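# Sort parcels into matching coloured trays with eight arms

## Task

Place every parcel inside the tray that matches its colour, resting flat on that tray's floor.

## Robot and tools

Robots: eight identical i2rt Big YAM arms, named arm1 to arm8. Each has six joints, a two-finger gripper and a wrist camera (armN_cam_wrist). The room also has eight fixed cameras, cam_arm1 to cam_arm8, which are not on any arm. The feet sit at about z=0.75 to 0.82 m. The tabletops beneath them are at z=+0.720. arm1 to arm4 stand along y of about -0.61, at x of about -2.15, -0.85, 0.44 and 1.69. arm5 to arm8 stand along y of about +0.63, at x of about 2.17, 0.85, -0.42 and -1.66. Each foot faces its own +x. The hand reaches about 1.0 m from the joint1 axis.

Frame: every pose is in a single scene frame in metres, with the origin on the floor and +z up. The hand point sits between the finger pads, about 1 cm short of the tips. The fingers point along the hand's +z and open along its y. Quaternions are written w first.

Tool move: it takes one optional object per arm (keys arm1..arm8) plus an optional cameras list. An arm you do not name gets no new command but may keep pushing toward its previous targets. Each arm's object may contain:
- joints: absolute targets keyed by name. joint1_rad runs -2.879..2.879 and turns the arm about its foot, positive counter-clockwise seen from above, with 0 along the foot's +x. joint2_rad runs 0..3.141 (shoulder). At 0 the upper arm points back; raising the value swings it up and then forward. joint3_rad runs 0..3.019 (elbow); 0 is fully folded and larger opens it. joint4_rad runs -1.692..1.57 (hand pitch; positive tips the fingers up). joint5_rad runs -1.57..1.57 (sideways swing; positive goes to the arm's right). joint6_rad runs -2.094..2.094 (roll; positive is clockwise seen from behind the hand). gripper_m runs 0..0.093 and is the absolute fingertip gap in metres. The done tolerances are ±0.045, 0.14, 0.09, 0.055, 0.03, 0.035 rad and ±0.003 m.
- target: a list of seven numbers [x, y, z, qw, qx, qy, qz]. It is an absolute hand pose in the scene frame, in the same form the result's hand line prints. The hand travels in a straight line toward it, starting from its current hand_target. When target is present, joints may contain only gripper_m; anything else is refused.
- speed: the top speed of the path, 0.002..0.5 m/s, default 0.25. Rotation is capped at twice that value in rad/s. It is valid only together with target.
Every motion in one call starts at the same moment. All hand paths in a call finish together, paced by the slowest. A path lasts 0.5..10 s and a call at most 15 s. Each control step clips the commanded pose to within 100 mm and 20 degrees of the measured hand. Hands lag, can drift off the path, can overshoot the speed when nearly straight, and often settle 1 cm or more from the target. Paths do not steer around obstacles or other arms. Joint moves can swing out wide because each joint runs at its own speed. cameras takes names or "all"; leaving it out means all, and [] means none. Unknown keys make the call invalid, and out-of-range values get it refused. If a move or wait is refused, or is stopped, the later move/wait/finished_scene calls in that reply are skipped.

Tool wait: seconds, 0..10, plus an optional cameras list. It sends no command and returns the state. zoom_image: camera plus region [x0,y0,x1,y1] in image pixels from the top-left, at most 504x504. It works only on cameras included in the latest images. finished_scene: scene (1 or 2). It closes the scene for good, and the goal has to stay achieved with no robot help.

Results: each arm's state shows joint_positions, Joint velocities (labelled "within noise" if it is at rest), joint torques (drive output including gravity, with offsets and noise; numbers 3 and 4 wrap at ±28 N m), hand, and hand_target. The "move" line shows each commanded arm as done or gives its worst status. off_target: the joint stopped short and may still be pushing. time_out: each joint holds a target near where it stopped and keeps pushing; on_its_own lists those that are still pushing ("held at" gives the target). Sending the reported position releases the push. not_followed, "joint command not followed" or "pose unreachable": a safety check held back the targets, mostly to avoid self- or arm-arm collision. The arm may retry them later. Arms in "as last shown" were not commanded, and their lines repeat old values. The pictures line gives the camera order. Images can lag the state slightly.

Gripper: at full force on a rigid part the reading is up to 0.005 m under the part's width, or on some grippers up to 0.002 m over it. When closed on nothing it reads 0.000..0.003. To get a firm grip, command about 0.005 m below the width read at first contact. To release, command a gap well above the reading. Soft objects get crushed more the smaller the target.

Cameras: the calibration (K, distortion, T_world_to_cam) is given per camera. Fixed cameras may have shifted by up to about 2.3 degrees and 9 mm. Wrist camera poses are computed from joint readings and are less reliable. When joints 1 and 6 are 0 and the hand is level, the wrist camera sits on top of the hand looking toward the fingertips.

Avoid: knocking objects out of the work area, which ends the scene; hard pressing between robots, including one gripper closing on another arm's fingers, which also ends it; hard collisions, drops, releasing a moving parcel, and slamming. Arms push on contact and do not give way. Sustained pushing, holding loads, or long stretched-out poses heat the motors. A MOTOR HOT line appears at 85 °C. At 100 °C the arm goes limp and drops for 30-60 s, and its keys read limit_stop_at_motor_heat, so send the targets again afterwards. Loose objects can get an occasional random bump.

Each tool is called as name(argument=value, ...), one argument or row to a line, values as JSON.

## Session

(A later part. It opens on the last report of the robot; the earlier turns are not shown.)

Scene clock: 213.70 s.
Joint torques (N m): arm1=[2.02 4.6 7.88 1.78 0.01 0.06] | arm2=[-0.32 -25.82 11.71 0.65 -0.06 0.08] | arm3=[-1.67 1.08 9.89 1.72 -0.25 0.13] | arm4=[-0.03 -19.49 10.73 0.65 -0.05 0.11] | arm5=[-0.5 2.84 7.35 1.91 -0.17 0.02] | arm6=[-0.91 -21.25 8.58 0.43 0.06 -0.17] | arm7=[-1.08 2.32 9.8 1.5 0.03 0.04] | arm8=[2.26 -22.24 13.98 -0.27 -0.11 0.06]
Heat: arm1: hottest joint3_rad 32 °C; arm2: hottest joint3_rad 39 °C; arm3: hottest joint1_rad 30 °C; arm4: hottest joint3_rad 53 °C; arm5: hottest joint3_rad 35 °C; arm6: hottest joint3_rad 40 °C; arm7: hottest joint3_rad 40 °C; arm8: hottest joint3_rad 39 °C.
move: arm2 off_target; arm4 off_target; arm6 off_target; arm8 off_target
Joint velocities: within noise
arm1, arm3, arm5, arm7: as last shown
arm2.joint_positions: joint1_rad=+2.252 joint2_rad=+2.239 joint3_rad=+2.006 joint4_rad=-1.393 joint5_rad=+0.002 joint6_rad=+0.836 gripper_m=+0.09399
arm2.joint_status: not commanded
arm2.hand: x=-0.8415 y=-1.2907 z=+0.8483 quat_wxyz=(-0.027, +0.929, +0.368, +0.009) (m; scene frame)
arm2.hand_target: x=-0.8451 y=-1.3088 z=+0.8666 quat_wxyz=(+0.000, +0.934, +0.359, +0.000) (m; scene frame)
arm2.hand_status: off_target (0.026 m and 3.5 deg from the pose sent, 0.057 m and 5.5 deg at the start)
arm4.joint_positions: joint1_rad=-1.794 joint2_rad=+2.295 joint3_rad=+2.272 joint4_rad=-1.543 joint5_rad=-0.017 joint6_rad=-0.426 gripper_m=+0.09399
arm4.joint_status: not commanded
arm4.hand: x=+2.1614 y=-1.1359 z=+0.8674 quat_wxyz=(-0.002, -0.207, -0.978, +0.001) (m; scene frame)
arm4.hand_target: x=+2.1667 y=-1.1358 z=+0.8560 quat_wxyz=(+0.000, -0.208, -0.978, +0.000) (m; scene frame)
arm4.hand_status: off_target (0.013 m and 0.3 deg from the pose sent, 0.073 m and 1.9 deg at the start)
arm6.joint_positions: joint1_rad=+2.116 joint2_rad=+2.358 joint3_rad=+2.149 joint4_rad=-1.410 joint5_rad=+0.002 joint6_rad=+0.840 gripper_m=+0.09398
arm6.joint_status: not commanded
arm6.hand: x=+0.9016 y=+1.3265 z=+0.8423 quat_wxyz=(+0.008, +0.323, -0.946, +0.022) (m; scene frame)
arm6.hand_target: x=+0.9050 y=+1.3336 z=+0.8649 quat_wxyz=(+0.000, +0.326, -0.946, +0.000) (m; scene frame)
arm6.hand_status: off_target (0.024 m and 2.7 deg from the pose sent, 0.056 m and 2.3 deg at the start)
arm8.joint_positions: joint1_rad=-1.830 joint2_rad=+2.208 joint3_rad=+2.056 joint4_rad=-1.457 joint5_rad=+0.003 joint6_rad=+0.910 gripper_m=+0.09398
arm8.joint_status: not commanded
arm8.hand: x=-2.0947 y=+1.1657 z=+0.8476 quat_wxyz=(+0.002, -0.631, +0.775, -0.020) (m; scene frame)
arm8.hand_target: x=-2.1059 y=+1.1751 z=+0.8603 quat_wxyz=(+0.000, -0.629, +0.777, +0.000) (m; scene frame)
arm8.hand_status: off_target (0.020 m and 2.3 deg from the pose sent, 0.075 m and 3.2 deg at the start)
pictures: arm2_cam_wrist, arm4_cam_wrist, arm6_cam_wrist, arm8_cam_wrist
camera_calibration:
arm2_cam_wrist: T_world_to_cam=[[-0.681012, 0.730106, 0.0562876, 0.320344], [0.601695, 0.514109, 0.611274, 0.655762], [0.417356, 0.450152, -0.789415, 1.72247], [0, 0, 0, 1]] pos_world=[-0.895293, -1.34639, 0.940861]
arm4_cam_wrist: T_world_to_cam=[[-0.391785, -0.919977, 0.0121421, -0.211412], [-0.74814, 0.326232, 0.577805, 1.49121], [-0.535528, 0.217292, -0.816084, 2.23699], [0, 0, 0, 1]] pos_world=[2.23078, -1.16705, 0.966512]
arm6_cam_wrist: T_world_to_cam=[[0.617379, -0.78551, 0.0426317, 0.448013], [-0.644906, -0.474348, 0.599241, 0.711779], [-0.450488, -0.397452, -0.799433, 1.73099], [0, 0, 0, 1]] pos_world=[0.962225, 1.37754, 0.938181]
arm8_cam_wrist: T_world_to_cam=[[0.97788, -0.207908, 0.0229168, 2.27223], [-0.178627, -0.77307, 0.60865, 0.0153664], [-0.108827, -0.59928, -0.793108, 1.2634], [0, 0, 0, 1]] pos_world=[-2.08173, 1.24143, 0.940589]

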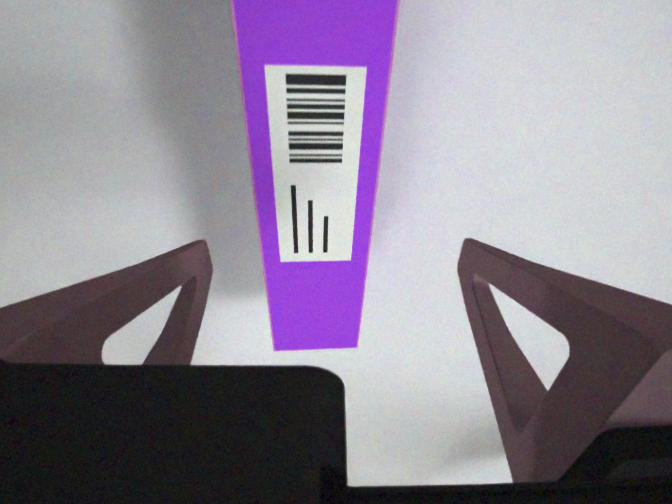

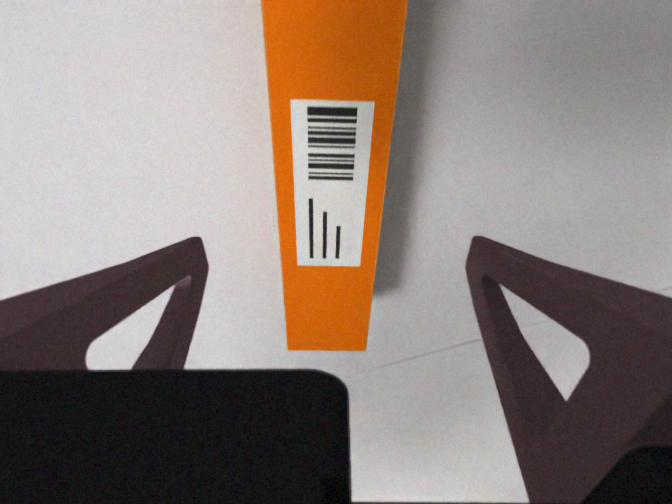

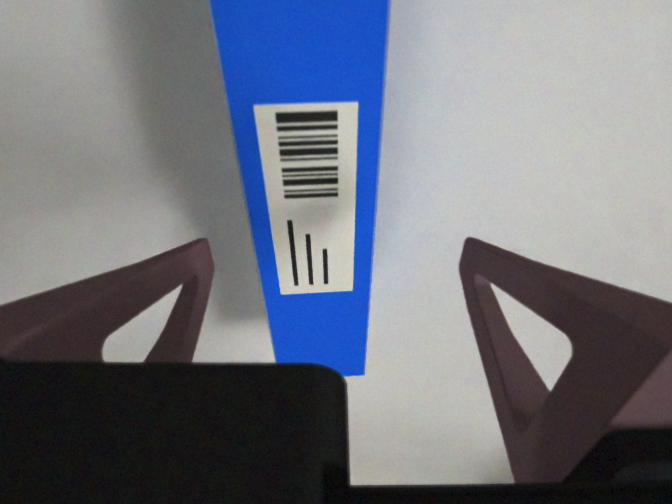

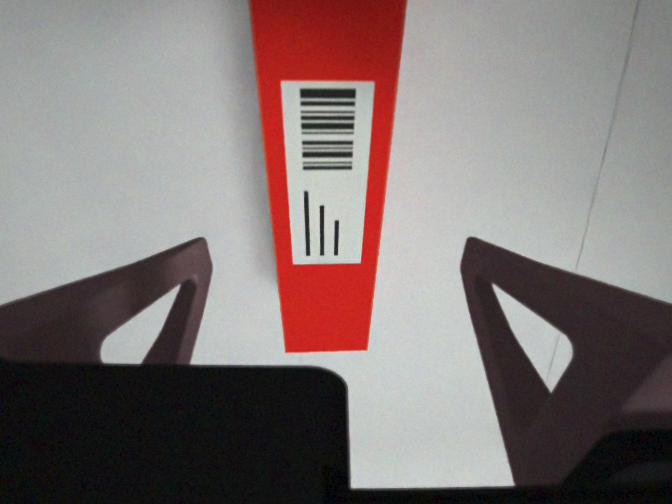

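move(
  arm2={"target":[-0.846,-1.316,0.772,0,0.9336,0.3584,0],"speed":0.2},
  arm4={"target":[2.161,-1.136,0.754,0,0.2079,0.9781,0],"speed":0.2},
  arm6={"target":[0.8975,1.341,0.775,0,0.3256,-0.9455,0],"speed":0.2},
  arm8={"target":[-2.106,1.178,0.767,0,0.6293,-0.7771,0],"speed":0.2},
  cameras=["arm2_cam_wrist","arm4_cam_wrist","arm6_cam_wrist","arm8_cam_wrist"],
)

move(
  arm2={"joints":{"gripper_m":0.05}},
  arm4={"joints":{"gripper_m":0.05}},
  arm6={"joints":{"gripper_m":0.05}},
  arm8={"joints":{"gripper_m":0.05}},
  cameras=["arm2_cam_wrist","cam_arm4"],
)

Scene clock: 241.80 s.
Joint torques (N m): arm1=[2.55 4.31 7.9 1.8 0 0.07] | arm2=[-0.38 -26.58 8.24 0.88 -0.05 0.07] | arm3=[-1.61 0.91 9.91 1.65 -0.25 0.12] | arm4=[-0.26 -19.6 10.09 0.73 -0.05 0.08] | arm5=[0.09 2.9 7.45 1.69 -0.18 0.04] | arm6=[-0.03 -18.96 8.66 0.53 0.04 -0.07] | arm7=[-1.2 2.32 9.76 1.47 0.04 0.03] | arm8=[2.02 -22.36 9.78 0.21 -0.11 0.01]
Heat: arm1: hottest joint3_rad 32 °C; arm2: hottest joint2_rad 39 °C; arm3: hottest joint1_rad 30 °C; arm4: hottest joint3_rad 48 °C; arm5: hottest joint3_rad 35 °C; arm6: hottest joint2_rad 37 °C; arm7: hottest joint3_rad 40 °C; arm8: hottest joint3_rad 38 °C.
move: arm2 done; arm4 off_target; arm6 done; arm8 done
Joint velocities: within noise
arm1, arm3, arm5, arm7: as last shown
arm2.joint_positions: joint1_rad=+2.251 joint2_rad=+2.344 joint3_rad=+1.979 joint4_rad=-1.227 joint5_rad=+0.002 joint6_rad=+0.837 gripper_m=+0.09399
arm2.joint_status: not commanded
arm2.hand: x=-0.8419 y=-1.3093 z=+0.7685 quat_wxyz=(-0.011, +0.930, +0.368, +0.003) (m; scene frame)
arm2.hand_target: x=-0.8459 y=-1.3158 z=+0.7721 quat_wxyz=(+0.000, +0.934, +0.359, +0.000) (m; scene frame)
arm2.hand_status: done (0.009 m and 1.7 deg from the pose sent, 0.080 m and 3.5 deg at the start)
arm4.joint_positions: joint1_rad=-1.794 joint2_rad=+2.340 joint3_rad=+2.085 joint4_rad=-1.310 joint5_rad=-0.017 joint6_rad=-0.425 gripper_m=+0.09399
arm4.joint_status: not commanded
arm4.hand: x=+2.1592 y=-1.1358 z=+0.7665 quat_wxyz=(-0.003, -0.207, -0.978, +0.001) (m; scene frame)
arm4.hand_target: x=+2.1608 y=-1.1359 z=+0.7542 quat_wxyz=(+0.000, -0.208, -0.978, +0.000) (m; scene frame)
arm4.hand_status: off_target (0.013 m and 0.4 deg from the pose sent, 0.113 m and 0.3 deg at the start)
arm6.joint_positions: joint1_rad=+2.116 joint2_rad=+2.427 joint3_rad=+2.089 joint4_rad=-1.254 joint5_rad=+0.002 joint6_rad=+0.840 gripper_m=+0.09398
arm6.joint_status: not commanded
arm6.hand: x=+0.9021 y=+1.3338 z=+0.7719 quat_wxyz=(+0.003, +0.323, -0.946, +0.010) (m; scene frame)
arm6.hand_target: x=+0.8975 y=+1.3409 z=+0.7751 quat_wxyz=(+0.000, +0.326, -0.946, +0.000) (m; scene frame)
arm6.hand_status: done (0.009 m and 1.3 deg from the pose sent, 0.069 m and 2.7 deg at the start)
arm8.joint_positions: joint1_rad=-1.830 joint2_rad=+2.274 joint3_rad=+1.976 joint4_rad=-1.275 joint5_rad=+0.003 joint6_rad=+0.910 gripper_m=+0.09398
arm8.joint_status: not commanded
arm8.hand: x=-2.1033 y=+1.1757 z=+0.7744 quat_wxyz=(+0.001, -0.631, +0.775, -0.002) (m; scene frame)
arm8.hand_target: x=-2.1059 y=+1.1779 z=+0.7670 quat_wxyz=(+0.000, -0.629, +0.777, +0.000) (m; scene frame)
arm8.hand_status: done (0.008 m and 0.4 deg from the pose sent, 0.082 m and 2.3 deg at the start)
pictures: arm2_cam_wrist, arm4_cam_wrist, arm6_cam_wrist, arm8_cam_wrist
camera_calibration:
arm2_cam_wrist: T_world_to_cam=[[-0.679978, 0.7326, 0.0304443, 0.362169], [0.602025, 0.534117, 0.593537, 0.75453], [0.418564, 0.42192, -0.804231, 1.6435], [0, 0, 0, 1]] pos_world=[-0.895888, -1.36176, 0.862886]
arm4_cam_wrist: T_world_to_cam=[[-0.392072, -0.919845, 0.0128395, -0.210624], [-0.748781, 0.327204, 0.576423, 1.55133], [-0.534421, 0.216386, -0.81705, 2.15083], [0, 0, 0, 1]] pos_world=[2.22848, -1.16675, 0.865813]
arm6_cam_wrist: T_world_to_cam=[[0.61763, -0.78611, 0.0237405, 0.471614], [-0.645789, -0.489691, 0.585798, 0.789382], [-0.448876, -0.377138, -0.810109, 1.65755], [0, 0, 0, 1]] pos_world=[0.962524, 1.38242, 0.869177]
arm8_cam_wrist: T_world_to_cam=[[0.978085, -0.208116, -0.0060965, 2.30765], [-0.16436, -0.789759, 0.590988, 0.129466], [-0.127809, -0.577035, -0.806657, 1.15487], [0, 0, 0, 1]] pos_world=[-2.0882, 1.2489, 0.869137]

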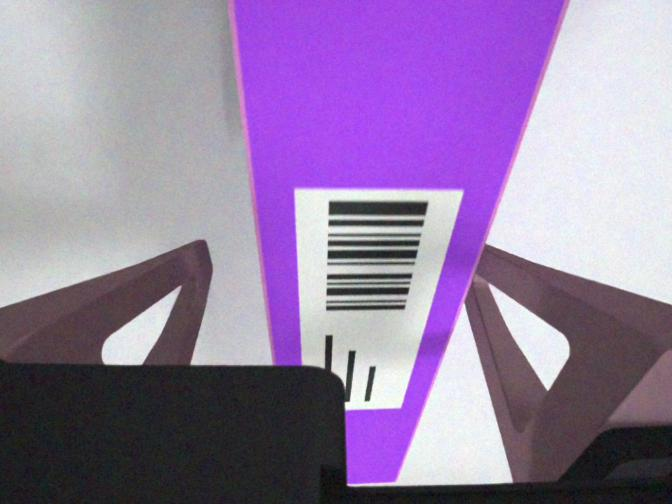

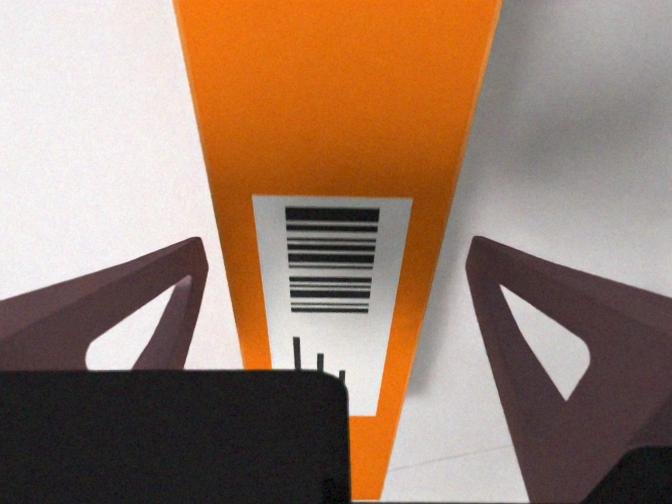

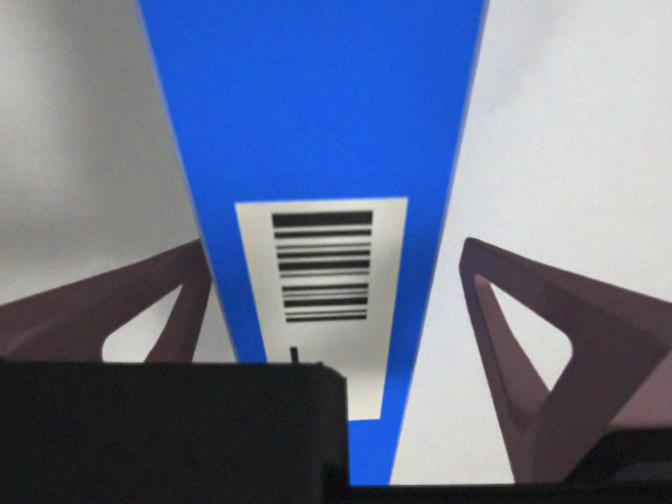

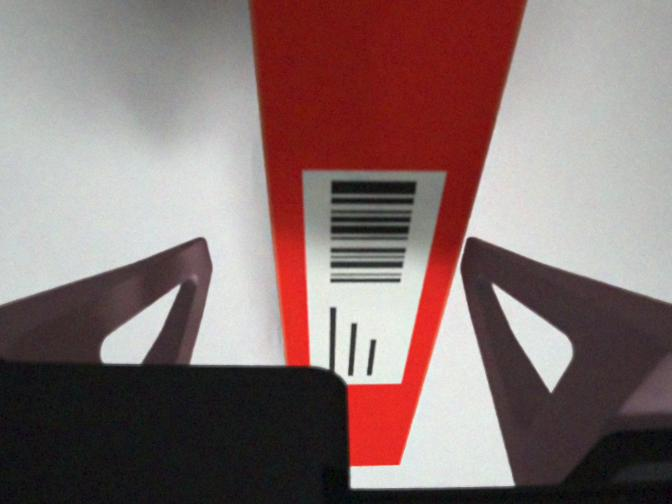

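Scene clock: 242.43 s.
Joint torques (N m): arm1=[2.37 4.6 8.01 1.7 0 0.1] | arm2=[-0.32 -26.64 8.24 0.88 0.02 0.08] | arm3=[-1.61 1.03 9.94 1.68 -0.25 0.12] | arm4=[-0.26 -19.55 10.09 0.73 -0.05 0.08] | arm5=[-0.03 2.55 7.39 1.85 -0.18 0.03] | arm6=[-0.09 -19.14 8.69 0.46 0.06 -0.06] | arm7=[-1.08 2.08 9.76 1.46 0.03 0.03] | arm8=[1.9 -22.12 9.73 0.17 -0.12 0]
Heat: arm1: hottest joint3_rad 32 °C; arm2: hottest joint2_rad 39 °C; arm3: hottest joint1_rad 30 °C; arm4: hottest joint3_rad 48 °C; arm5: hottest joint3_rad 35 °C; arm6: hottest joint2_rad 37 °C; arm7: hottest joint3_rad 40 °C; arm8: hottest joint3_rad 38 °C.
move: arm2 off_target; arm4 off_target; arm6 off_target; arm8 off_target
Joint velocities: within noise
arm1, arm3, arm5, arm7: as last shown
arm2.joint_positions: joint1_rad=+2.251 joint2_rad=+2.344 joint3_rad=+1.979 joint4_rad=-1.226 joint5_rad=+0.001 joint6_rad=+0.837 gripper_m=+0.05903
arm2.joint_status: gripper_m off_target (ended at +0.05906, target +0.05000)
arm2.hand: x=-0.8417 y=-1.3094 z=+0.7685 quat_wxyz=(-0.010, +0.930, +0.368, +0.003) (m; scene frame)
arm2.hand_target: x=-0.8459 y=-1.3159 z=+0.7721 quat_wxyz=(+0.000, +0.933, +0.359, +0.000) (m; scene frame)
arm2.hand_status: not commanded
arm4.joint_positions: joint1_rad=-1.794 joint2_rad=+2.340 joint3_rad=+2.085 joint4_rad=-1.310 joint5_rad=-0.017 joint6_rad=-0.425 gripper_m=+0.05960
arm4.joint_status: gripper_m off_target (ended at +0.05963, target +0.05000)
arm4.hand: x=+2.1592 y=-1.1358 z=+0.7665 quat_wxyz=(-0.003, -0.207, -0.978, +0.001) (m; scene frame)
arm4.hand_target: x=+2.1608 y=-1.1359 z=+0.7542 quat_wxyz=(+0.000, -0.208, -0.978, +0.000) (m; scene frame)
arm4.hand_status: not commanded
arm6.joint_positions: joint1_rad=+2.116 joint2_rad=+2.427 joint3_rad=+2.089 joint4_rad=-1.253 joint5_rad=+0.001 joint6_rad=+0.840 gripper_m=+0.05989
arm6.joint_status: gripper_m off_target (ended at +0.05991, target +0.05000)
arm6.hand: x=+0.9020 y=+1.3342 z=+0.7719 quat_wxyz=(+0.003, +0.323, -0.946, +0.009) (m; scene frame)
arm6.hand_target: x=+0.8975 y=+1.3408 z=+0.7751 quat_wxyz=(+0.000, +0.326, -0.946, +0.000) (m; scene frame)
arm6.hand_status: not commanded
arm7.joint_positions: joint1_rad=-1.171 joint2_rad=+0.496 joint3_rad=+1.379 joint4_rad=-1.460 joint5_rad=-0.002 joint6_rad=+0.008 gripper_m=+0.09397
arm7.hand_target: x=-0.4650 y=+0.4517 z=+1.3403 quat_wxyz=(-0.298, -0.690, -0.537, +0.384) (m; scene frame)
arm8.joint_positions: joint1_rad=-1.830 joint2_rad=+2.274 joint3_rad=+1.976 joint4_rad=-1.275 joint5_rad=+0.003 joint6_rad=+0.910 gripper_m=+0.05946
arm8.joint_status: gripper_m off_target (ended at +0.05949, target +0.05000)
arm8.hand: x=-2.1034 y=+1.1758 z=+0.7744 quat_wxyz=(+0.001, -0.631, +0.775, -0.001) (m; scene frame)
arm8.hand_target: x=-2.1059 y=+1.1779 z=+0.7670 quat_wxyz=(+0.000, -0.629, +0.777, +0.000) (m; scene frame)
arm8.hand_status: not commanded
pictures: arm2_cam_wrist, cam_arm4
camera_calibration:
arm2_cam_wrist: T_world_to_cam=[[-0.679978, 0.732651, 0.0292037, 0.363379], [0.601183, 0.534275, 0.594247, 0.753316], [0.419773, 0.421632, -0.803752, 1.64373], [0, 0, 0, 1]] pos_world=[-0.895785, -1.36176, 0.862887]

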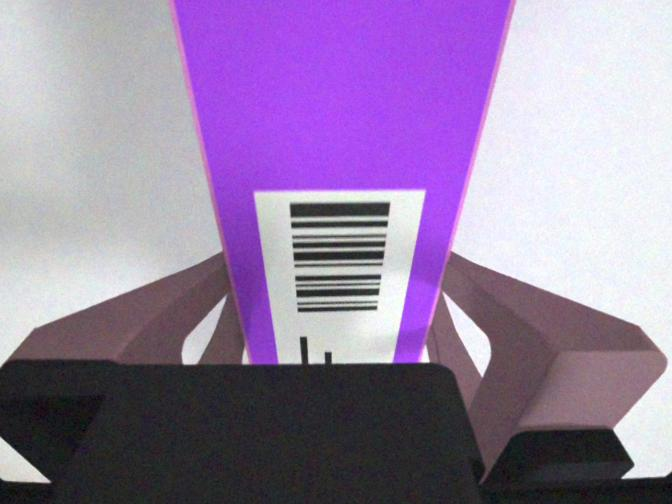

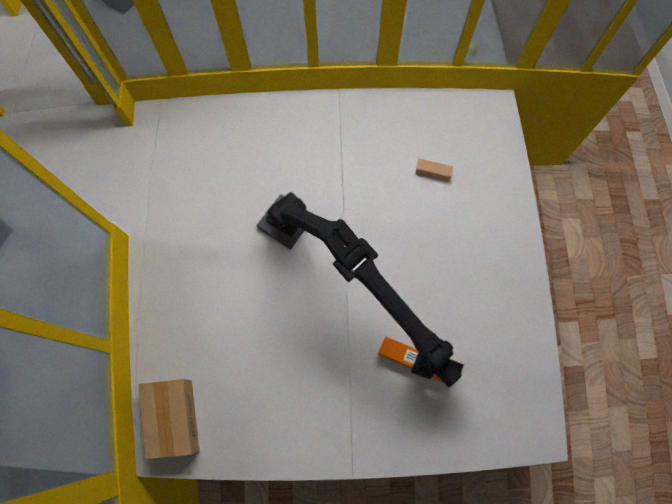

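move(
  arm2={"target":[-0.847,-1.023,1.05,0,0.9336,0.3584,0],"speed":0.3},
  arm4={"target":[1.955,-0.909,1.05,0,0.2079,0.9781,0],"speed":0.3},
  arm6={"target":[0.879,1.027,1.05,0,0.3256,-0.9455,0],"speed":0.3},
  arm8={"target":[-1.92,0.96,1.05,0,0.6293,-0.7771,0],"speed":0.3},
  cameras=["cam_arm2","cam_arm4","cam_arm6","cam_arm8"],
)

Scene clock: 259.93 s.
Joint torques (N m): arm1=[1.96 4.42 7.94 1.83 0.01 0.08] | arm2=[0.15 -11.93 8.06 0.18 0.04 0.09] | arm3=[-1.55 0.97 9.91 1.73 -0.25 0.13] | arm4=[-1.44 -8.64 9.95 -0.17 -0.06 -0.03] | arm5=[-0.56 2.78 7.42 1.78 -0.2 0.04] | arm6=[-0.44 -8.64 8.68 -0.18 0.11 -0.11] | arm7=[-1.14 2.32 9.77 1.48 0.04 0.02] | arm8=[1.96 -10.23 9.59 -0.58 -0.11 0.02]
Heat: arm1: hottest joint3_rad 32 °C; arm2: hottest joint2_rad 38 °C; arm3: hottest joint1_rad 30 °C; arm4: hottest joint3_rad 45 °C; arm5: hottest joint3_rad 35 °C; arm6: hottest joint2_rad 38 °C; arm7: hottest joint3_rad 40 °C; arm8: hottest joint3_rad 36 °C.
move: arm2 done; arm4 done; arm6 done; arm8 done
Joint velocities: within noise
arm1, arm3, arm5, arm7: as last shown
arm2.joint_positions: joint1_rad=+2.251 joint2_rad=+1.378 joint3_rad=+1.343 joint4_rad=-1.517 joint5_rad=+0.000 joint6_rad=+0.842 gripper_m=+0.05902
arm2.joint_status: not commanded
arm2.hand: x=-0.8469 y=-1.0254 z=+1.0528 quat_wxyz=(+0.008, +0.931, +0.365, -0.003) (m; scene frame)
arm2.hand_target: x=-0.8469 y=-1.0230 z=+1.0501 quat_wxyz=(+0.000, +0.934, +0.358, +0.000) (m; scene frame)
arm2.hand_status: done (0.004 m and 1.3 deg from the pose sent, 0.402 m and 1.7 deg at the start)
arm4.joint_positions: joint1_rad=-1.794 joint2_rad=+1.380 joint3_rad=+1.461 joint4_rad=-1.631 joint5_rad=-0.017 joint6_rad=-0.428 gripper_m=+0.05960
arm4.joint_status: not commanded
arm4.hand: x=+1.9610 y=-0.9071 z=+1.0537 quat_wxyz=(-0.009, -0.205, -0.979, +0.005) (m; scene frame)
arm4.hand_target: x=+1.9550 y=-0.9089 z=+1.0501 quat_wxyz=(+0.000, -0.208, -0.978, +0.000) (m; scene frame)
arm4.hand_status: done (0.007 m and 1.2 deg from the pose sent, 0.417 m and 0.3 deg at the start)
arm6.joint_positions: joint1_rad=+2.116 joint2_rad=+1.396 joint3_rad=+1.287 joint4_rad=-1.465 joint5_rad=+0.000 joint6_rad=+0.840 gripper_m=+0.05989
arm6.joint_status: not commanded
arm6.hand: x=+0.8799 y=+1.0289 z=+1.0452 quat_wxyz=(+0.000, +0.323, -0.946, +0.001) (m; scene frame)
arm6.hand_target: x=+0.8790 y=+1.0270 z=+1.0500 quat_wxyz=(+0.000, +0.326, -0.946, +0.000) (m; scene frame)
arm6.hand_status: done (0.005 m and 0.3 deg from the pose sent, 0.415 m and 1.2 deg at the start)
arm8.joint_positions: joint1_rad=-1.830 joint2_rad=+1.381 joint3_rad=+1.446 joint4_rad=-1.621 joint5_rad=+0.003 joint6_rad=+0.910 gripper_m=+0.05946
arm8.joint_status: not commanded
arm8.hand: x=-1.9209 y=+0.9618 z=+1.0513 quat_wxyz=(+0.001, -0.631, +0.775, +0.007) (m; scene frame)
arm8.hand_target: x=-1.9201 y=+0.9601 z=+1.0501 quat_wxyz=(+0.000, -0.629, +0.777, +0.000) (m; scene frame)
arm8.hand_status: done (0.002 m and 0.8 deg from the pose sent, 0.395 m and 0.4 deg at the start)
pictures: cam_arm2, cam_arm4, cam_arm6, cam_arm8

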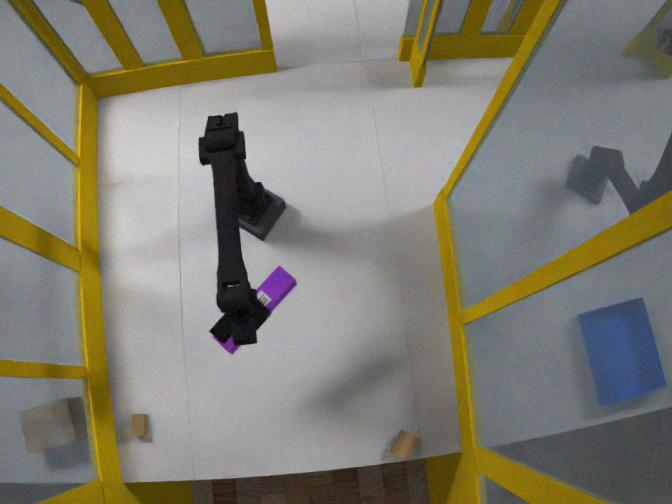

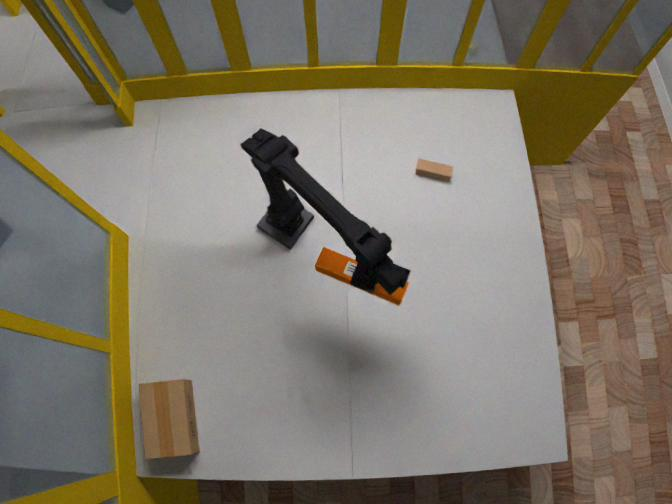

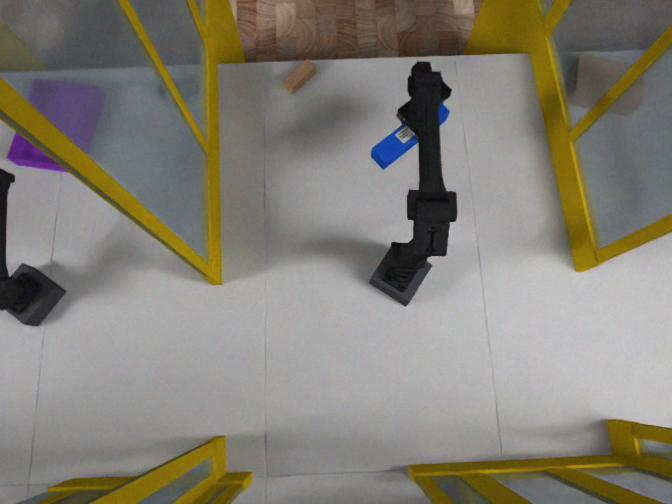

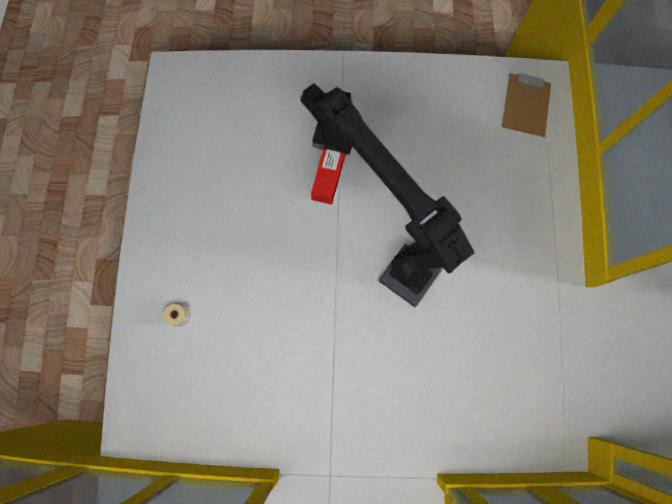

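move(
  arm2={"joints":{"joint1_rad":-1.326,"joint6_rad":0}},
  arm4={"joints":{"joint1_rad":1.898,"joint6_rad":0}},
  arm6={"joints":{"joint1_rad":-1.333,"joint6_rad":0}},
  arm8={"joints":{"joint1_rad":0.427,"joint6_rad":0}},
  cameras=["cam_arm2","cam_arm4","cam_arm6","cam_arm8"],
)

Scene clock: 276.33 s.
Joint torques (N m): arm1=[2.49 4.54 7.92 1.72 0.01 0.06] | arm2=[0.09 -14.04 8.03 0.17 -0.03 -0.2] | arm3=[-1.79 0.91 9.92 1.73 -0.25 0.13] | arm4=[1.49 -10.4 9.95 -0.2 -0.09 0.11] | arm5=[0.03 3.14 7.38 1.74 -0.16 0.03] | arm6=[-0.97 -9.52 8.69 -0.16 0.01 -0.19] | arm7=[-1.14 2.37 9.84 1.52 0.04 0.03] | arm8=[2.37 -11.4 9.66 -0.57 -0.1 -0.09]
Heat: arm1: hottest joint3_rad 32 °C; arm2: hottest joint3_rad 38 °C; arm3: hottest joint1_rad 30 °C; arm4: hottest joint3_rad 43 °C; arm5: hottest joint3_rad 35 °C; arm6: hottest joint2_rad 36 °C; arm7: hottest joint3_rad 40 °C; arm8: hottest joint3_rad 36 °C.
move: arm2 done; arm4 done; arm6 done; arm8 done
Joint velocities: within noise
arm1, arm3, arm5, arm7: as last shown
arm2.joint_positions: joint1_rad=-1.325 joint2_rad=+1.399 joint3_rad=+1.343 joint4_rad=-1.517 joint5_rad=+0.000 joint6_rad=+0.015 gripper_m=+0.05897
arm2.joint_status: all done
arm2.hand: x=-0.6906 y=-0.2531 z=+1.0457 quat_wxyz=(+0.001, +0.540, -0.841, +0.000) (m; scene frame)
arm2.hand_target: x=-0.6921 y=-0.2576 z=+1.0508 quat_wxyz=(-0.001, +0.546, -0.838, -0.001) (m; scene frame)
arm2.hand_status: not commanded
arm4.joint_positions: joint1_rad=+1.889 joint2_rad=+1.402 joint3_rad=+1.461 joint4_rad=-1.631 joint5_rad=-0.016 joint6_rad=-0.008 gripper_m=+0.05978
arm4.joint_status: all done
arm4.hand: x=+1.3028 y=-0.4905 z=+1.0489 quat_wxyz=(+0.014, +0.989, -0.146, -0.005) (m; scene frame)
arm4.hand_target: x=+1.3076 y=-0.4959 z=+1.0537 quat_wxyz=(+0.013, +0.989, -0.145, -0.006) (m; scene frame)
arm4.hand_status: not commanded
arm6.joint_positions: joint1_rad=-1.328 joint2_rad=+1.405 joint3_rad=+1.287 joint4_rad=-1.466 joint5_rad=+0.001 joint6_rad=+0.009 gripper_m=+0.05994
arm6.joint_status: all done
arm6.hand: x=+0.7024 y=+0.2540 z=+1.0416 quat_wxyz=(+0.004, -0.829, -0.559, -0.005) (m; scene frame)
arm6.hand_target: x=+0.7017 y=+0.2573 z=+1.0499 quat_wxyz=(+0.000, -0.828, -0.561, +0.000) (m; scene frame)
arm6.hand_status: not commanded
arm8.joint_positions: joint1_rad=+0.424 joint2_rad=+1.393 joint3_rad=+1.446 joint4_rad=-1.622 joint5_rad=+0.001 joint6_rad=+0.007 gripper_m=+0.05949
arm8.joint_status: all done
arm8.hand: x=-1.7347 y=+0.2587 z=+1.0474 quat_wxyz=(-0.001, -0.771, -0.637, +0.001) (m; scene frame)
arm8.hand_target: x=-1.7328 y=+0.2623 z=+1.0508 quat_wxyz=(-0.001, -0.768, -0.641, +0.001) (m; scene frame)
arm8.hand_status: not commanded
pictures: cam_arm2, cam_arm4, cam_arm6, cam_arm8

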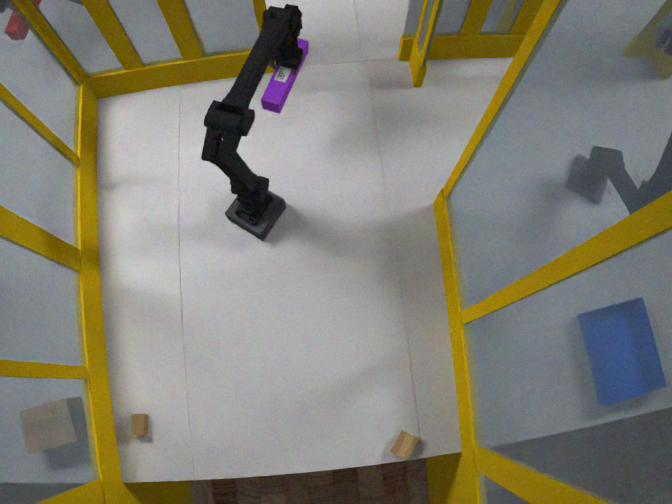

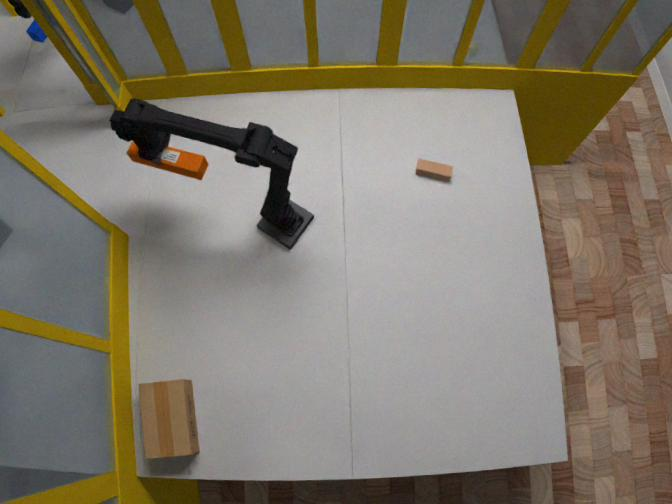

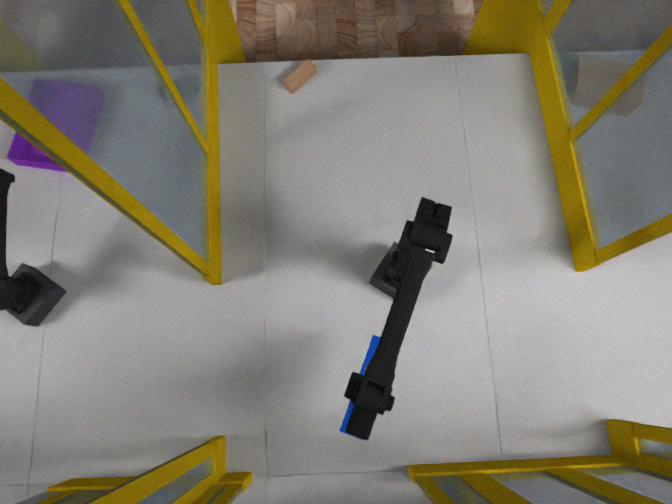

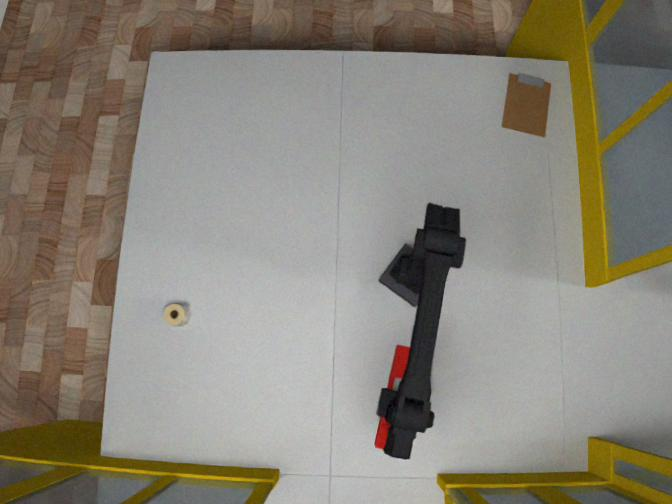

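move(
  arm2={"target":[-0.58,0.0,0.82,0,0.543,-0.84,0],"speed":0.25},
  arm4={"target":[1.05,-0.42,0.82,0,0.989,-0.146,0],"speed":0.25},
  arm6={"target":[0.6,0.0,0.82,0,0.829,0.559,0],"speed":0.25},
  arm8={"target":[-1.78,0.0,0.82,0,0.771,0.637,0],"speed":0.25},
  cameras=["cam_arm1","cam_arm2","cam_arm3","cam_arm4"],
)

Scene clock: 295.57 s.
Joint torques (N m): arm1=[1.9 4.13 7.94 1.8 0 0.07] | arm2=[0.32 -25.17 11.58 0.02 0.01 -0.11] | arm3=[-1.67 1.03 9.94 1.73 -0.24 0.13] | arm4=[1.61 -17.9 14.76 -0.21 0.01 0.12] | arm5=[-0.56 3.08 7.6 1.78 -0.19 0.06] | arm6=[-0.91 -17.26 12.1 -0.23 -0.01 -0.12] | arm7=[-1.08 2.14 9.76 1.44 0.03 0.04] | arm8=[2.26 -21.19 13.83 -0.58 -0.13 0.01]
Heat: arm1: hottest joint3_rad 32 °C; arm2: hottest joint3_rad 38 °C; arm3: hottest joint1_rad 30 °C; arm4: hottest joint3_rad 42 °C; arm5: hottest joint3_rad 35 °C; arm6: hottest joint2_rad 34 °C; arm7: hottest joint3_rad 40 °C; arm8: hottest joint3_rad 36 °C.
move: arm2 off_target; arm4 off_target; arm6 off_target; arm8 off_target
Joint velocities: within noise
arm1, arm3, arm5, arm7: as last shown
arm2.joint_positions: joint1_rad=-1.325 joint2_rad=+2.253 joint3_rad=+1.910 joint4_rad=-1.263 joint5_rad=+0.000 joint6_rad=+0.015 gripper_m=+0.05897
arm2.joint_status: not commanded
arm2.hand: x=-0.5860 y=-0.0151 z=+0.8054 quat_wxyz=(+0.014, +0.540, -0.841, +0.009) (m; scene frame)
arm2.hand_target: x=-0.5805 y=-0.0008 z=+0.8201 quat_wxyz=(+0.000, +0.543, -0.840, +0.000) (m; scene frame)
arm2.hand_status: off_target (0.022 m and 2.0 deg from the pose sent, 0.357 m and 0.4 deg at the start)
arm4.joint_positions: joint1_rad=+1.889 joint2_rad=+2.173 joint3_rad=+1.883 joint4_rad=-1.321 joint5_rad=+0.010 joint6_rad=-0.002 gripper_m=+0.05978
arm4.joint_status: not commanded
arm4.hand: x=+1.0697 y=-0.4168 z=+0.8084 quat_wxyz=(+0.004, +0.989, -0.149, +0.016) (m; scene frame)
arm4.hand_target: x=+1.0510 y=-0.4205 z=+0.8203 quat_wxyz=(+0.000, +0.989, -0.146, -0.001) (m; scene frame)
arm4.hand_status: off_target (0.023 m and 1.9 deg from the pose sent, 0.348 m and 1.7 deg at the start)
arm6.joint_positions: joint1_rad=-1.328 joint2_rad=+2.257 joint3_rad=+1.862 joint4_rad=-1.214 joint5_rad=+0.001 joint6_rad=+0.009 gripper_m=+0.05994
arm6.joint_status: not commanded
arm6.hand: x=+0.6090 y=+0.0166 z=+0.8052 quat_wxyz=(+0.011, -0.829, -0.559, -0.015) (m; scene frame)
arm6.hand_target: x=+0.6003 y=+0.0010 z=+0.8203 quat_wxyz=(+0.000, -0.829, -0.559, +0.000) (m; scene frame)
arm6.hand_status: off_target (0.024 m and 2.1 deg from the pose sent, 0.352 m and 0.7 deg at the start)
arm8.joint_positions: joint1_rad=+0.424 joint2_rad=+2.169 joint3_rad=+1.885 joint4_rad=-1.313 joint5_rad=+0.001 joint6_rad=+0.007 gripper_m=+0.05949
arm8.joint_status: not commanded
arm8.hand: x=-1.7795 y=+0.0149 z=+0.8101 quat_wxyz=(+0.009, -0.771, -0.637, -0.010) (m; scene frame)
arm8.hand_target: x=-1.7798 y=+0.0007 z=+0.8200 quat_wxyz=(+0.000, -0.771, -0.637, +0.000) (m; scene frame)
arm8.hand_status: off_target (0.018 m and 1.5 deg from the pose sent, 0.347 m and 0.2 deg at the start)
pictures: cam_arm1, cam_arm2, cam_arm3, cam_arm4

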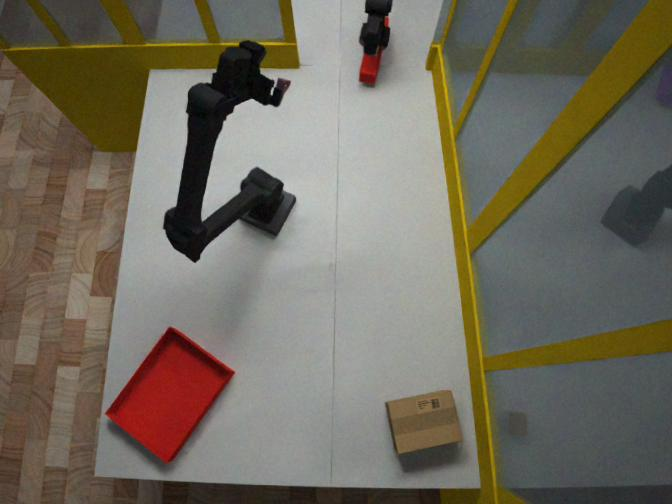

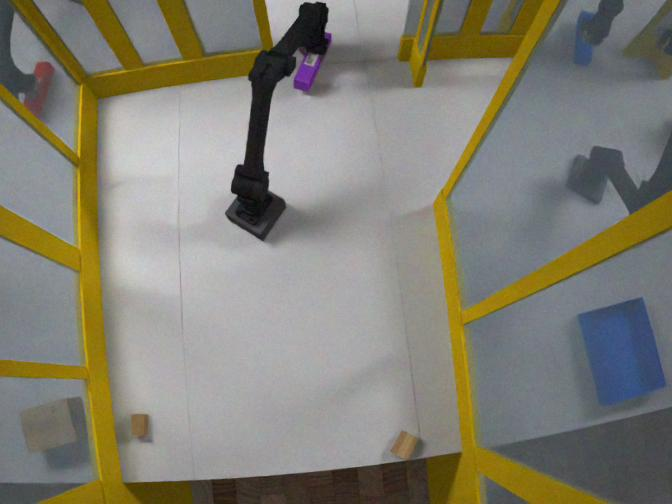

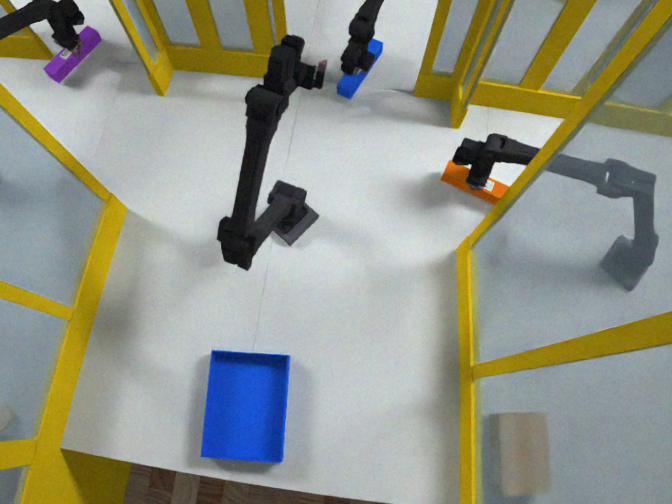

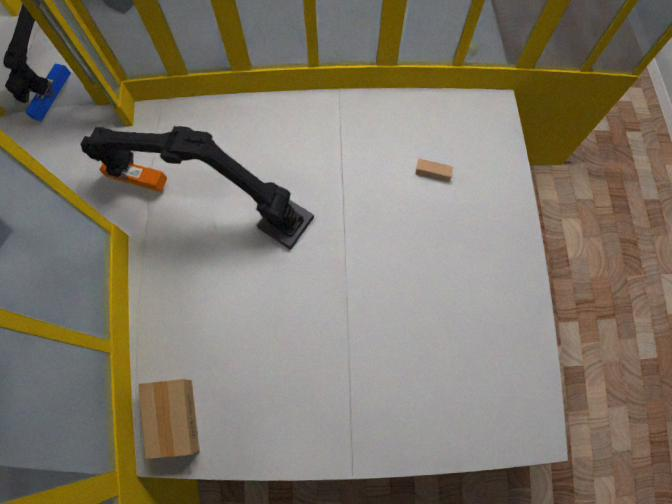

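move(
  arm2={"target":[-0.58,0.005,0.78,0,0.543,-0.84,0],"speed":0.1},
  arm4={"target":[1.05,-0.42,0.775,0,0.989,-0.146,0],"speed":0.1},
  arm6={"target":[0.6,0.005,0.783,0,0.829,0.559,0],"speed":0.1},
  arm8={"target":[-1.78,0.0,0.783,0,0.771,0.637,0],"speed":0.1},
  cameras=["arm2_cam_wrist","arm4_cam_wrist","arm6_cam_wrist","arm8_cam_wrist"],
)

Scene clock: 306.23 s.
Joint torques (N m): arm1=[2.2 4.54 7.84 1.73 -0.01 0.07] | arm2=[0.56 -25.35 10.41 0.81 -0.01 -0.08] | arm3=[-1.67 1.03 9.92 1.69 -0.26 0.13] | arm4=[1.55 -18.02 10.5 0.73 0.01 0.11] | arm5=[-0.21 3.14 7.42 1.8 -0.17 0.02] | arm6=[-1.14 -17.32 8.16 0.55 -0.01 -0.15] | arm7=[-1.26 2.26 9.81 1.42 0.03 0.03] | arm8=[2.14 -20.78 9.81 0.27 -0.12 0]
Heat: arm1: hottest joint3_rad 32 °C; arm2: hottest joint3_rad 38 °C; arm3: hottest joint1_rad 30 °C; arm4: hottest joint3_rad 44 °C; arm5: hottest joint3_rad 35 °C; arm6: hottest joint3_rad 36 °C; arm7: hottest joint3_rad 40 °C; arm8: hottest joint3_rad 38 °C.
move: arm2 off_target; arm4 off_target; arm6 done; arm8 off_target
Joint velocities: within noise
arm1.joint_positions: joint1_rad=+1.433 joint2_rad=+0.521 joint3_rad=+1.431 joint4_rad=-1.508 joint5_rad=+0.002 joint6_rad=-0.008 gripper_m=+0.09398
arm1.joint_status: not commanded
arm1.hand: x=-2.0645 y=-0.4614 z=+1.3058 quat_wxyz=(-0.410, +0.432, -0.773, -0.219) (m; scene frame)
arm1.hand_target: x=-2.0682 y=-0.4627 z=+1.3137 quat_wxyz=(-0.415, +0.432, -0.767, -0.228) (m; scene frame)
arm1.hand_status: not commanded
arm2.joint_positions: joint1_rad=-1.325 joint2_rad=+2.303 joint3_rad=+1.912 joint4_rad=-1.219 joint5_rad=+0.001 joint6_rad=+0.015 gripper_m=+0.05897
arm2.joint_status: not commanded
arm2.hand: x=-0.5841 y=-0.0109 z=+0.7730 quat_wxyz=(+0.016, +0.540, -0.841, +0.011) (m; scene frame)
arm2.hand_target: x=-0.5803 y=+0.0045 z=+0.7804 quat_wxyz=(+0.000, +0.543, -0.840, +0.000) (m; scene frame)
arm2.hand_status: off_target (0.018 m and 2.2 deg from the pose sent, 0.033 m and 2.0 deg at the start)
arm3.joint_positions: joint1_rad=-1.210 joint2_rad=+0.623 joint3_rad=+1.443 joint4_rad=-1.225 joint5_rad=+0.004 joint6_rad=-0.016 gripper_m=+0.09398
arm3.joint_status: not commanded
arm3.hand: x=+0.4924 y=-0.3824 z=+1.3423 quat_wxyz=(-0.442, +0.516, -0.653, -0.334) (m; scene frame)
arm3.hand_target: x=+0.4940 y=-0.3864 z=+1.3557 quat_wxyz=(-0.450, +0.502, -0.654, -0.343) (m; scene frame)
arm3.hand_status: not commanded
arm4.joint_positions: joint1_rad=+1.889 joint2_rad=+2.211 joint3_rad=+1.883 joint4_rad=-1.253 joint5_rad=+0.011 joint6_rad=-0.002 gripper_m=+0.05978
arm4.joint_status: not commanded
arm4.hand: x=+1.0569 y=-0.4130 z=+0.7840 quat_wxyz=(+0.001, +0.989, -0.149, +0.001) (m; scene frame)
arm4.hand_target: x=+1.0503 y=-0.4201 z=+0.7752 quat_wxyz=(+0.000, +0.989, -0.146, +0.000) (m; scene frame)
arm4.hand_status: off_target (0.013 m and 0.4 deg from the pose sent, 0.039 m and 1.9 deg at the start)
arm5.joint_positions: joint1_rad=+0.605 joint2_rad=+0.625 joint3_rad=+1.427 joint4_rad=-1.371 joint5_rad=+0.001 joint6_rad=-0.010 gripper_m=+0.09397
arm5.joint_status: not commanded
arm5.hand: x=+1.9484 y=+0.5647 z=+1.3379 quat_wxyz=(+0.077, +0.865, +0.155, -0.471) (m; scene frame)
arm5.hand_target: x=+1.9512 y=+0.5638 z=+1.3505 quat_wxyz=(+0.084, +0.858, +0.153, -0.483) (m; scene frame)
arm5.hand_status: not commanded
arm6.joint_positions: joint1_rad=-1.328 joint2_rad=+2.289 joint3_rad=+1.862 joint4_rad=-1.158 joint5_rad=+0.001 joint6_rad=+0.009 gripper_m=+0.05994
arm6.joint_status: not commanded
arm6.hand: x=+0.6057 y=+0.0084 z=+0.7843 quat_wxyz=(+0.005, -0.829, -0.559, -0.005) (m; scene frame)
arm6.hand_target: x=+0.6000 y=+0.0052 z=+0.7831 quat_wxyz=(+0.000, -0.829, -0.559, +0.000) (m; scene frame)
arm6.hand_status: done (0.007 m and 0.8 deg from the pose sent, 0.027 m and 2.2 deg at the start)
arm7.joint_positions: joint1_rad=-1.171 joint2_rad=+0.496 joint3_rad=+1.379 joint4_rad=-1.460 joint5_rad=-0.002 joint6_rad=+0.008 gripper_m=+0.09397
arm7.joint_status: not commanded
arm7.hand: x=-0.4638 y=+0.4486 z=+1.3303 quat_wxyz=(-0.296, -0.694, -0.541, +0.373) (m; scene frame)
arm7.hand_target: x=-0.4650 y=+0.4517 z=+1.3403 quat_wxyz=(-0.298, -0.690, -0.537, +0.384) (m; scene frame)
arm7.hand_status: not commanded
arm8.joint_positions: joint1_rad=+0.424 joint2_rad=+2.195 joint3_rad=+1.885 joint4_rad=-1.259 joint5_rad=+0.001 joint6_rad=+0.007 gripper_m=+0.05949
arm8.joint_status: not commanded
arm8.hand: x=-1.7815 y=+0.0040 z=+0.7937 quat_wxyz=(+0.000, -0.771, -0.637, +0.001) (m; scene frame)
arm8.hand_target: x=-1.7799 y=+0.0003 z=+0.7829 quat_wxyz=(+0.000, -0.771, -0.637, +0.000) (m; scene frame)
arm8.hand_status: off_target (0.012 m and 0.1 deg from the pose sent, 0.031 m and 1.5 deg at the start)
pictures: arm2_cam_wrist, arm4_cam_wrist, arm6_cam_wrist, arm8_cam_wrist
camera_calibration:
arm2_cam_wrist: T_world_to_cam=[[0.907221, -0.420441, 0.0133602, 0.513854], [-0.339168, -0.712326, 0.614457, -0.67638], [-0.248826, -0.56198, -0.788837, 0.578819], [0, 0, 0, 1]] pos_world=[-0.551561, 0.0595274, 0.865335]
arm4_cam_wrist: T_world_to_cam=[[0.280872, 0.959698, 0.00947805, 0.089549], [0.778337, -0.233549, 0.582792, -1.37127], [0.561518, -0.156313, -0.812566, 0.103859], [0, 0, 0, 1]] pos_world=[0.983838, -0.389964, 0.882708]
arm6_cam_wrist: T_world_to_cam=[[-0.92978, 0.368025, 0.00817898, 0.552227], [0.302562, 0.751363, 0.586438, -0.643673], [0.209678, 0.547733, -0.809953, 0.627955], [0, 0, 0, 1]] pos_world=[0.576532, -0.0635529, 0.881571]
arm8_cam_wrist: T_world_to_cam=[[-0.981011, 0.193719, -0.00954134, -1.73994], [0.151005, 0.793723, 0.589239, -0.197568], [0.12172, 0.576608, -0.807903, 0.976379], [0, 0, 0, 1]] pos_world=[-1.79591, -0.0691142, 0.888632]

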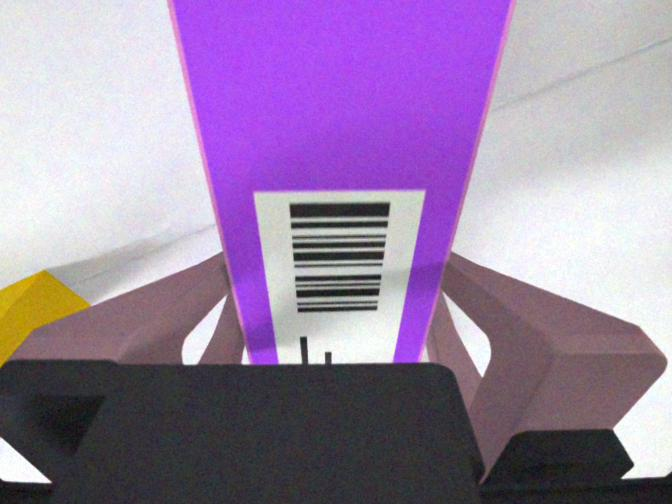

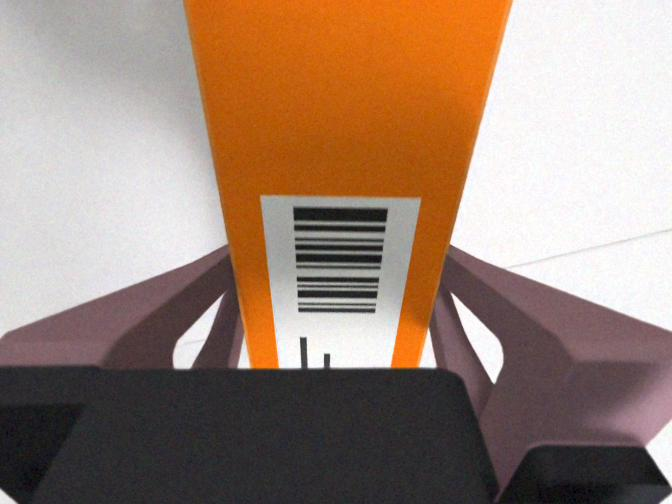

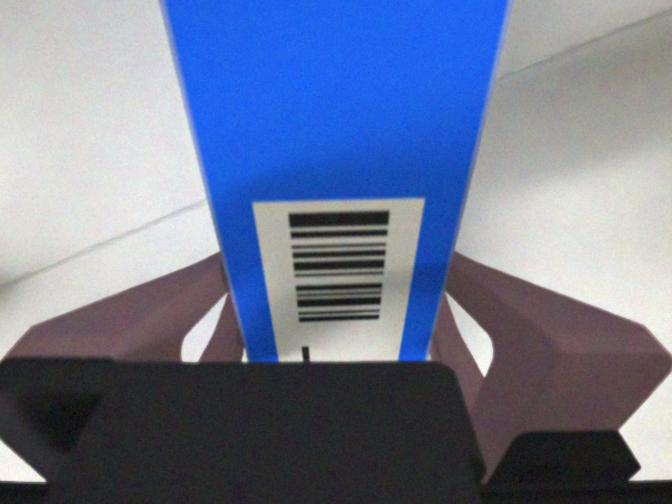

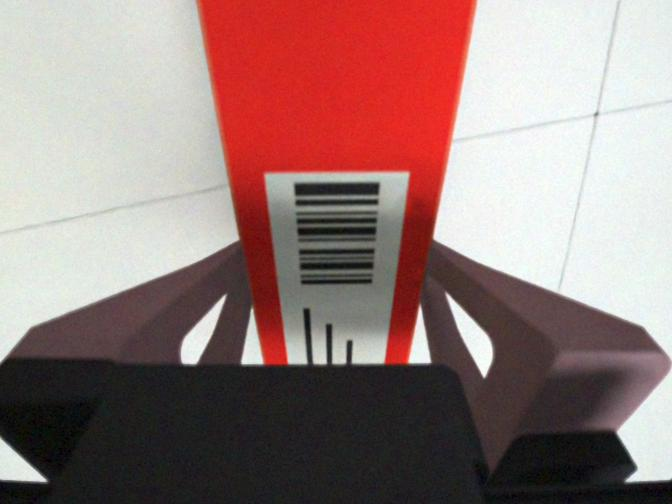

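move(
  arm2={"target":[-0.58,0.005,0.776,0,0.543,-0.84,0],"speed":0.1},
  arm4={"target":[1.05,-0.42,0.757,0,0.989,-0.146,0],"speed":0.1},
  arm6={"target":[0.6,0.005,0.768,0,0.829,0.559,0],"speed":0.1},
  arm8={"target":[-1.78,0.0,0.762,0,0.771,0.637,0],"speed":0.1},
  cameras=[],
)

Scene clock: 313.60 s.
Joint torques (N m): arm1=[2.32 4.66 7.97 1.77 0.01 0.06] | arm2=[0.56 -24.88 10.21 0.88 -0.01 -0.08] | arm3=[-1.61 1.03 9.88 1.7 -0.25 0.13] | arm4=[1.55 -17.96 8.99 0.79 0.01 0.11] | arm5=[-0.5 2.96 7.47 1.72 -0.17 0.06] | arm6=[-1.08 -17.03 7.82 0.51 -0.01 -0.14] | arm7=[-1.08 2.26 9.83 1.47 0.02 0.03] | arm8=[2.26 -20.6 8.94 0.24 -0.11 0]
Heat: arm1: hottest joint3_rad 32 °C; arm2: hottest joint3_rad 38 °C; arm3: hottest joint1_rad 30 °C; arm4: hottest joint3_rad 44 °C; arm5: hottest joint3_rad 35 °C; arm6: hottest joint3_rad 36 °C; arm7: hottest joint3_rad 41 °C; arm8: hottest joint3_rad 37 °C.
move: arm2 off_target; arm4 off_target; arm6 done; arm8 off_target
Joint velocities: within noise
arm1, arm3, arm5, arm7: as last shown
arm2.joint_positions: joint1_rad=-1.325 joint2_rad=+2.303 joint3_rad=+1.912 joint4_rad=-1.213 joint5_rad=+0.001 joint6_rad=+0.015 gripper_m=+0.05897
arm2.joint_status: not commanded
arm2.hand: x=-0.5836 y=-0.0097 z=+0.7729 quat_wxyz=(+0.014, +0.540, -0.841, +0.009) (m; scene frame)
arm2.hand_target: x=-0.5803 y=+0.0046 z=+0.7763 quat_wxyz=(+0.000, +0.543, -0.840, +0.000) (m; scene frame)
arm2.hand_status: off_target (0.015 m and 1.9 deg from the pose sent, 0.017 m and 2.2 deg at the start)
arm4.joint_positions: joint1_rad=+1.889 joint2_rad=+2.225 joint3_rad=+1.883 joint4_rad=-1.218 joint5_rad=+0.011 joint6_rad=-0.002 gripper_m=+0.05978
arm4.joint_status: not commanded
arm4.hand: x=+1.0500 y=-0.4110 z=+0.7749 quat_wxyz=(+0.000, +0.989, -0.149, -0.010) (m; scene frame)
arm4.hand_target: x=+1.0505 y=-0.4200 z=+0.7572 quat_wxyz=(+0.000, +0.989, -0.146, +0.000) (m; scene frame)
arm4.hand_status: off_target (0.020 m and 1.2 deg from the pose sent, 0.029 m and 0.4 deg at the start)
arm6.joint_positions: joint1_rad=-1.328 joint2_rad=+2.304 joint3_rad=+1.858 joint4_rad=-1.130 joint5_rad=+0.001 joint6_rad=+0.009 gripper_m=+0.05994
arm6.joint_status: not commanded
arm6.hand: x=+0.6048 y=+0.0060 z=+0.7728 quat_wxyz=(+0.002, -0.829, -0.559, -0.002) (m; scene frame)
arm6.hand_target: x=+0.5999 y=+0.0050 z=+0.7681 quat_wxyz=(+0.000, -0.829, -0.559, +0.000) (m; scene frame)
arm6.hand_status: done (0.007 m and 0.3 deg from the pose sent, 0.018 m and 0.8 deg at the start)
arm8.joint_positions: joint1_rad=+0.424 joint2_rad=+2.216 joint3_rad=+1.873 joint4_rad=-1.218 joint5_rad=+0.001 joint6_rad=+0.007 gripper_m=+0.05949
arm8.joint_status: not commanded
arm8.hand: x=-1.7822 y=+0.0003 z=+0.7763 quat_wxyz=(-0.003, -0.771, -0.637, +0.005) (m; scene frame)
arm8.hand_target: x=-1.7800 y=+0.0003 z=+0.7621 quat_wxyz=(+0.000, -0.771, -0.637, +0.000) (m; scene frame)
arm8.hand_status: off_target (0.014 m and 0.7 deg from the pose sent, 0.032 m and 0.2 deg at the start)
pictures: none
No camera images: "cameras" was empty.


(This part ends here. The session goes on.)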